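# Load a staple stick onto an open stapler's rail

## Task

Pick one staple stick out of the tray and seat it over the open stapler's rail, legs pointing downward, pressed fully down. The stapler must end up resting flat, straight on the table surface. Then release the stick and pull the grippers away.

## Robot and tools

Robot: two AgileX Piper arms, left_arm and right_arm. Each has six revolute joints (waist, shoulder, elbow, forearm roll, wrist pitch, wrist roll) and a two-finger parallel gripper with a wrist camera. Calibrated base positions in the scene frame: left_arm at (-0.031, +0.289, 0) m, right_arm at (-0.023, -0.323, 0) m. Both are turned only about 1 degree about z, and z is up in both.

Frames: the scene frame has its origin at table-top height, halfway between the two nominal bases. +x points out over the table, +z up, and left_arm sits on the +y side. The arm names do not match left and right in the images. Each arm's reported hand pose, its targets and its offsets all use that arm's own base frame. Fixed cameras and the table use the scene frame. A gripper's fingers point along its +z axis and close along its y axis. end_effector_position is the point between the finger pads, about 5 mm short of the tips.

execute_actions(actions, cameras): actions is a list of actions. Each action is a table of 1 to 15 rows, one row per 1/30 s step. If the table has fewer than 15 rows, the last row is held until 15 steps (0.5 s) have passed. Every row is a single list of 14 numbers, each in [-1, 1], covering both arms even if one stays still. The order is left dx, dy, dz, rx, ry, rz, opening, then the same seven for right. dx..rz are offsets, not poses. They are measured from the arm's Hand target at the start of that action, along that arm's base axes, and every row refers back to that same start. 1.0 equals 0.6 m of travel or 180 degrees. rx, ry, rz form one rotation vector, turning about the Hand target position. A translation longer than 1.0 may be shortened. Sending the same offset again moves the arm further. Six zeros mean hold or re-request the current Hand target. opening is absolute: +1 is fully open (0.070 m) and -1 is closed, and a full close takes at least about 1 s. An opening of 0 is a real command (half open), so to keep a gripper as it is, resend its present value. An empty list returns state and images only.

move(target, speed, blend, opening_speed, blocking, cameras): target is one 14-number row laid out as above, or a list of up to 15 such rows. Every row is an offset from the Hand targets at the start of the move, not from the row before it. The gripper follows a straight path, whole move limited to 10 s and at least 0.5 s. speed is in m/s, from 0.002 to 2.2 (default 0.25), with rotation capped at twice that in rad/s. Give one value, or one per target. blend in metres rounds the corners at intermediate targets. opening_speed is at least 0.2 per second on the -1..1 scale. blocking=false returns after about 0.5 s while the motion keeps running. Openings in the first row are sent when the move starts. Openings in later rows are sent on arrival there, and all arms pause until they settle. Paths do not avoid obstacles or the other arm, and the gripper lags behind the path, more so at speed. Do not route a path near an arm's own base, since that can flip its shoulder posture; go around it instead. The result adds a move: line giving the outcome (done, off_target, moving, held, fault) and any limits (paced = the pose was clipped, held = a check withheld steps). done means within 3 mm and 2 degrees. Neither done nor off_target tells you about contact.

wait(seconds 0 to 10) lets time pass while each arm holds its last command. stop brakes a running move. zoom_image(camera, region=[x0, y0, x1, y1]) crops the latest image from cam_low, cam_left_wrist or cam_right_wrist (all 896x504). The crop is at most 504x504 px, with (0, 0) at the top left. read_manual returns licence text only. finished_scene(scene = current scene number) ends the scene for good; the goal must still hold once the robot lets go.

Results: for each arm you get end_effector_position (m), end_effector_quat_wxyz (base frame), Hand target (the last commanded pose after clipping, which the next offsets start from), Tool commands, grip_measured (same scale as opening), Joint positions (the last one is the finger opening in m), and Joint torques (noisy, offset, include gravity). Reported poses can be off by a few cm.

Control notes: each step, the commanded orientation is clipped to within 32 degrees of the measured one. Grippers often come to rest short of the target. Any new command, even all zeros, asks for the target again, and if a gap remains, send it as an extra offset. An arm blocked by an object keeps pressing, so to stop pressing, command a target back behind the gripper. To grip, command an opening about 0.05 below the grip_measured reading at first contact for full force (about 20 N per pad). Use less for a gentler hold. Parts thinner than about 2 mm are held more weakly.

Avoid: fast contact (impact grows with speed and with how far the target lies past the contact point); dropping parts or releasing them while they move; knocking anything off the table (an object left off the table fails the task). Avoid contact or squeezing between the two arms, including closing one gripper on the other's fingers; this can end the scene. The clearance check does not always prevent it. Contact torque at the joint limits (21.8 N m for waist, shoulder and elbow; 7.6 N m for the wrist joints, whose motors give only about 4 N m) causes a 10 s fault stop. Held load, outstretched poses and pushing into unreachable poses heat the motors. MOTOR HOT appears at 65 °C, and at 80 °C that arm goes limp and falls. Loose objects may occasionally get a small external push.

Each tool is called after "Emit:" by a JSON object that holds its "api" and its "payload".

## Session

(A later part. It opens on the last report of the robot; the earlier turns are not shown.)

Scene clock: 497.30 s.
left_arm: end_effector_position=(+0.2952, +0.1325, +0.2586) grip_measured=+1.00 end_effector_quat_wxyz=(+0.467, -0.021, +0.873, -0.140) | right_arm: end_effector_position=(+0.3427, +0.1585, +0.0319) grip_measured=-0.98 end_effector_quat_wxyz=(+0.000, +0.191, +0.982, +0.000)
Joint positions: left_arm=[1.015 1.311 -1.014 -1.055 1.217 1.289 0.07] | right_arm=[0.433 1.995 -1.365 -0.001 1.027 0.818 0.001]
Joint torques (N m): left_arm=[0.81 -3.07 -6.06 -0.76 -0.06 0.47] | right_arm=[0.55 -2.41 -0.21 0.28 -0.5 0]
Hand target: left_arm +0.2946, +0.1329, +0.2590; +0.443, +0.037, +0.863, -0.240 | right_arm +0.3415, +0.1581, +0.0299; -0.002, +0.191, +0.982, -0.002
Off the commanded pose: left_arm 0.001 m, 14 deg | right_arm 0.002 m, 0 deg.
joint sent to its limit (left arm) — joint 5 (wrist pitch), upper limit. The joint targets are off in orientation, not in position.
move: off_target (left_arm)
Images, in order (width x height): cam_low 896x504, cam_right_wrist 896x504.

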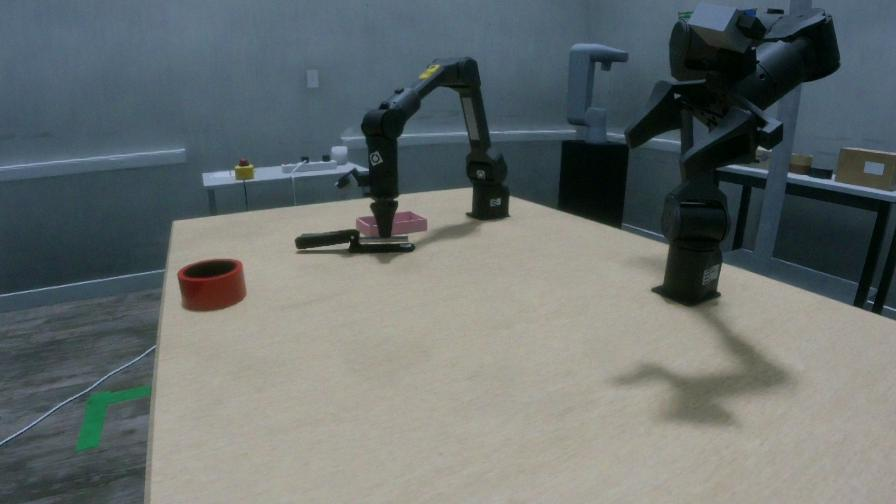

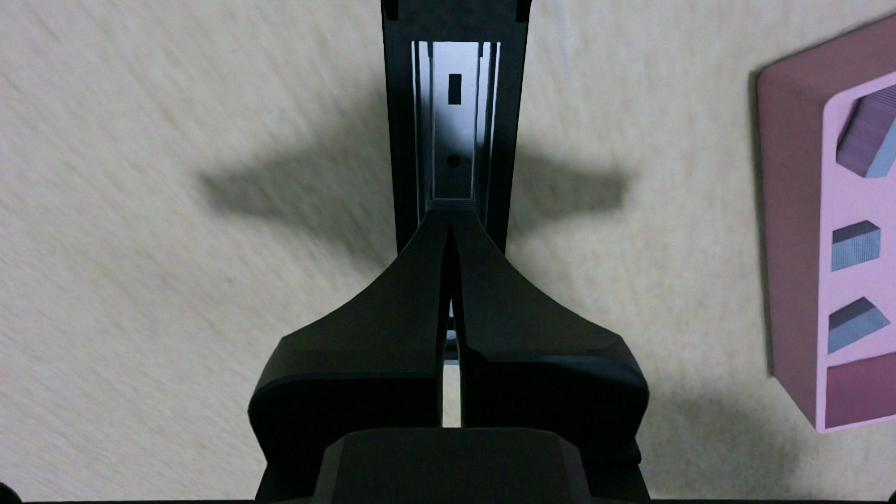

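Emit:
{"api": "move", "payload": {"target": [0,0,0,0,0,0,1,0,0,-0.009,0,0,0,-1], "speed": 0.02}}

Emit:
{"api": "move", "payload": {"target": [0,0,0,0,0,0,1,0,0,0.085,0,0,0,-1], "speed": 0.08, "cameras": ["cam_right_wrist","cam_low"]}}

Emit:
{"api": "zoom_image", "payload": {"camera": "cam_right_wrist", "region": [390, 90, 510, 220]}}

Emit:
{"api": "zoom_image", "payload": {"camera": "cam_low", "region": [350, 220, 420, 260]}}

Scene clock: 509.23 s.
left_arm: end_effector_position=(+0.2952, +0.1325, +0.2586) grip_measured=+1.00 end_effector_quat_wxyz=(+0.467, -0.021, +0.873, -0.140) | right_arm: end_effector_position=(+0.3439, +0.1591, +0.0303) grip_measured=-0.98 end_effector_quat_wxyz=(+0.005, +0.191, +0.982, +0.004)
Joint positions: left_arm=[1.015 1.311 -1.014 -1.055 1.217 1.289 0.07] | right_arm=[0.433 1.994 -1.355 0 1.008 0.818 0.001]
Joint torques (N m): left_arm=[0.01 -2.55 -5.73 -0.82 0 0.42] | right_arm=[0.15 8.38 6.28 -0.2 -0.06 -0.1]
Hand target: left_arm +0.2946, +0.1329, +0.2590; +0.443, +0.037, +0.863, -0.240 | right_arm +0.3415, +0.1581, +0.0245; -0.002, +0.191, +0.982, -0.002
Off the commanded pose: left_arm 0.001 m, 14 deg | right_arm 0.006 m, 1 deg.
joint sent to its limit (left arm) — joint 5 (wrist pitch), upper limit. The joint targets are off in orientation, not in position.
move: off_target (left_arm, right_arm)

Scene clock: 510.17 s.
left_arm: end_effector_position=(+0.2952, +0.1325, +0.2586) grip_measured=+1.00 end_effector_quat_wxyz=(+0.467, -0.021, +0.873, -0.140) | right_arm: end_effector_position=(+0.3415, +0.1579, +0.0749) grip_measured=-0.98 end_effector_quat_wxyz=(-0.003, +0.191, +0.982, -0.002)
Joint positions: left_arm=[1.015 1.311 -1.014 -1.055 1.217 1.289 0.07] | right_arm=[0.433 1.94 -1.46 0 1.185 0.818 0.001]
Joint torques (N m): left_arm=[0.63 -1.88 -6.24 -0.74 -0.05 0.33] | right_arm=[1.59 -6.97 -3.56 0.07 -0.1 -0.07]
Hand target: left_arm +0.2946, +0.1329, +0.2590; +0.443, +0.037, +0.863, -0.240 | right_arm +0.3415, +0.1581, +0.0755; -0.002, +0.191, +0.982, -0.002
Off the commanded pose: left_arm 0.001 m, 14 deg | right_arm 0.001 m, 0 deg.
joint sent to its limit (left arm) — joint 5 (wrist pitch), upper limit. The joint targets are off in orientation, not in position.
move: off_target (left_arm)
Images, in order (width x height): cam_low 896x504, cam_right_wrist 896x504.

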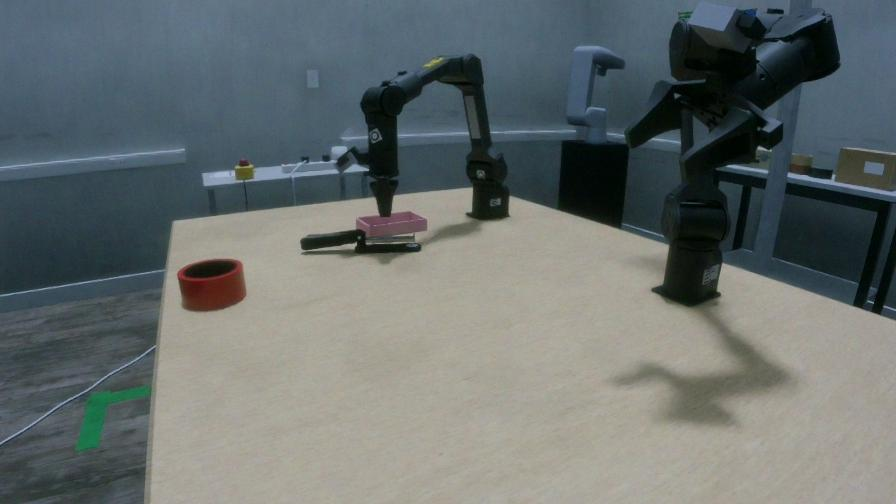

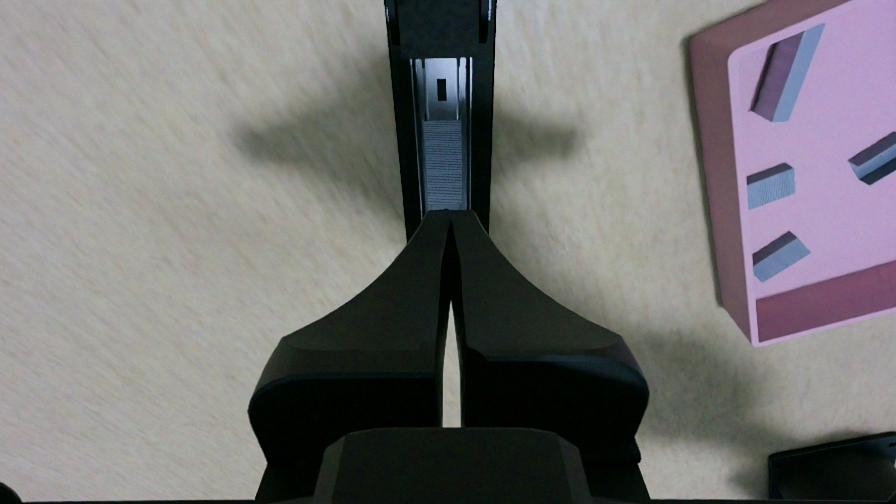

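Scaled by 3.877.

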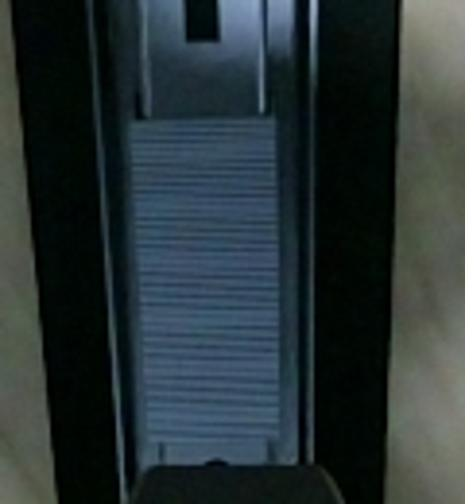

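Scaled by 7.200.

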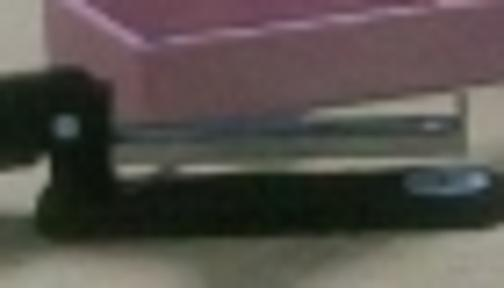

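Emit:
{"api": "move", "payload": {"target": [0,0,0,0,0,0,1,0.0,-0.12,0.01,0,0,-0.333,1], "cameras": ["cam_right_wrist"]}}

Emit:
{"api": "zoom_image", "payload": {"camera": "cam_right_wrist", "region": [330, 200, 580, 430]}}

Scene clock: 527.10 s.
left_arm: end_effector_position=(+0.2952, +0.1325, +0.2586) grip_measured=+1.00 end_effector_quat_wxyz=(+0.467, -0.021, +0.873, -0.140) | right_arm: end_effector_position=(+0.3417, +0.0860, +0.0815) grip_measured=+1.00 end_effector_quat_wxyz=(-0.003, +0.656, +0.755, +0.000)
Joint positions: left_arm=[1.015 1.311 -1.014 -1.055 1.217 1.289 0.07] | right_arm=[0.244 1.849 -1.348 0.004 1.161 1.674 0.07]
Joint torques (N m): left_arm=[0.75 -3.29 -5.33 -0.8 0.02 0.26] | right_arm=[0.49 -6.12 -2.54 -0.04 -0.06 -0.06]
Hand target: left_arm +0.2946, +0.1329, +0.2590; +0.443, +0.037, +0.863, -0.240 | right_arm +0.3415, +0.0861, +0.0815; -0.003, +0.656, +0.755, +0.000
Off the commanded pose: left_arm 0.001 m, 14 deg | right_arm 0.000 m, 0 deg.
joint sent to its limit (left arm) — joint 5 (wrist pitch), upper limit. The joint targets are off in orientation, not in position.
move: off_target (left_arm)
Images, in order (width x height): cam_right_wrist 896x504.

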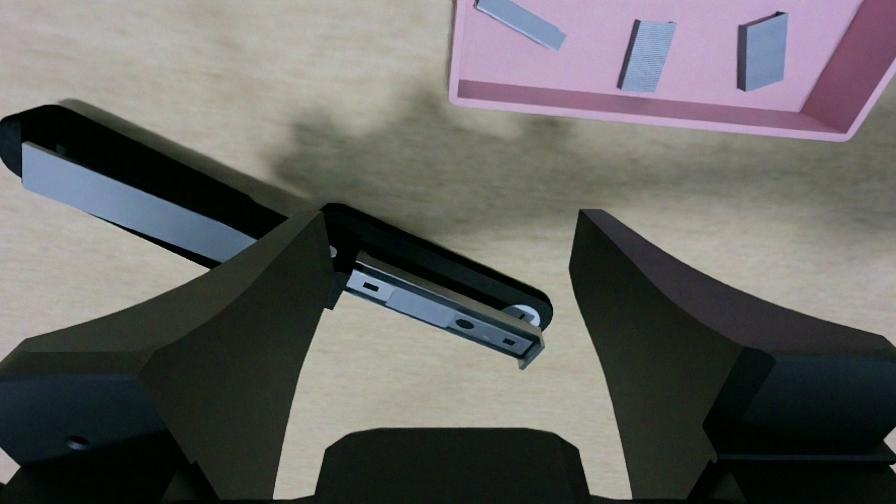

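Scaled by 2.016.

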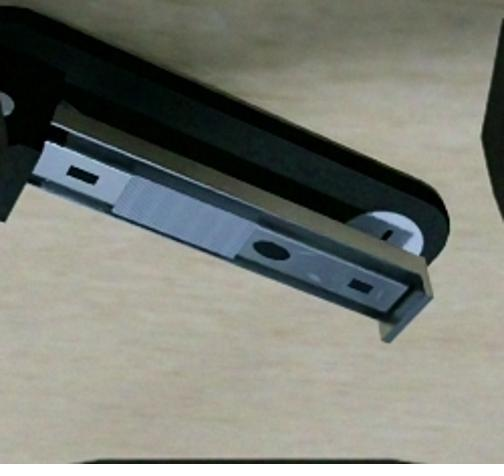

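Emit:
{"api": "zoom_image", "payload": {"camera": "cam_right_wrist", "region": [335, 240, 475, 350]}}

Scaled by 3.600.

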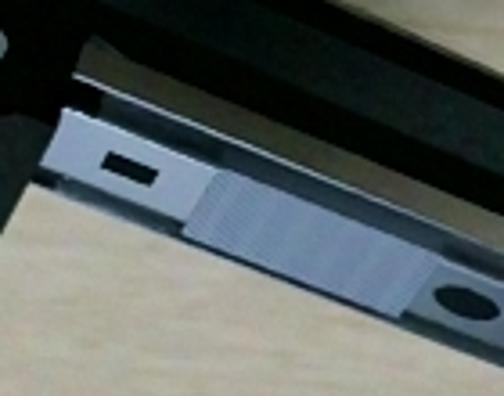

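Emit:
{"api": "finished_scene", "payload": {"scene": 1}}

The scene is finished: the task was done.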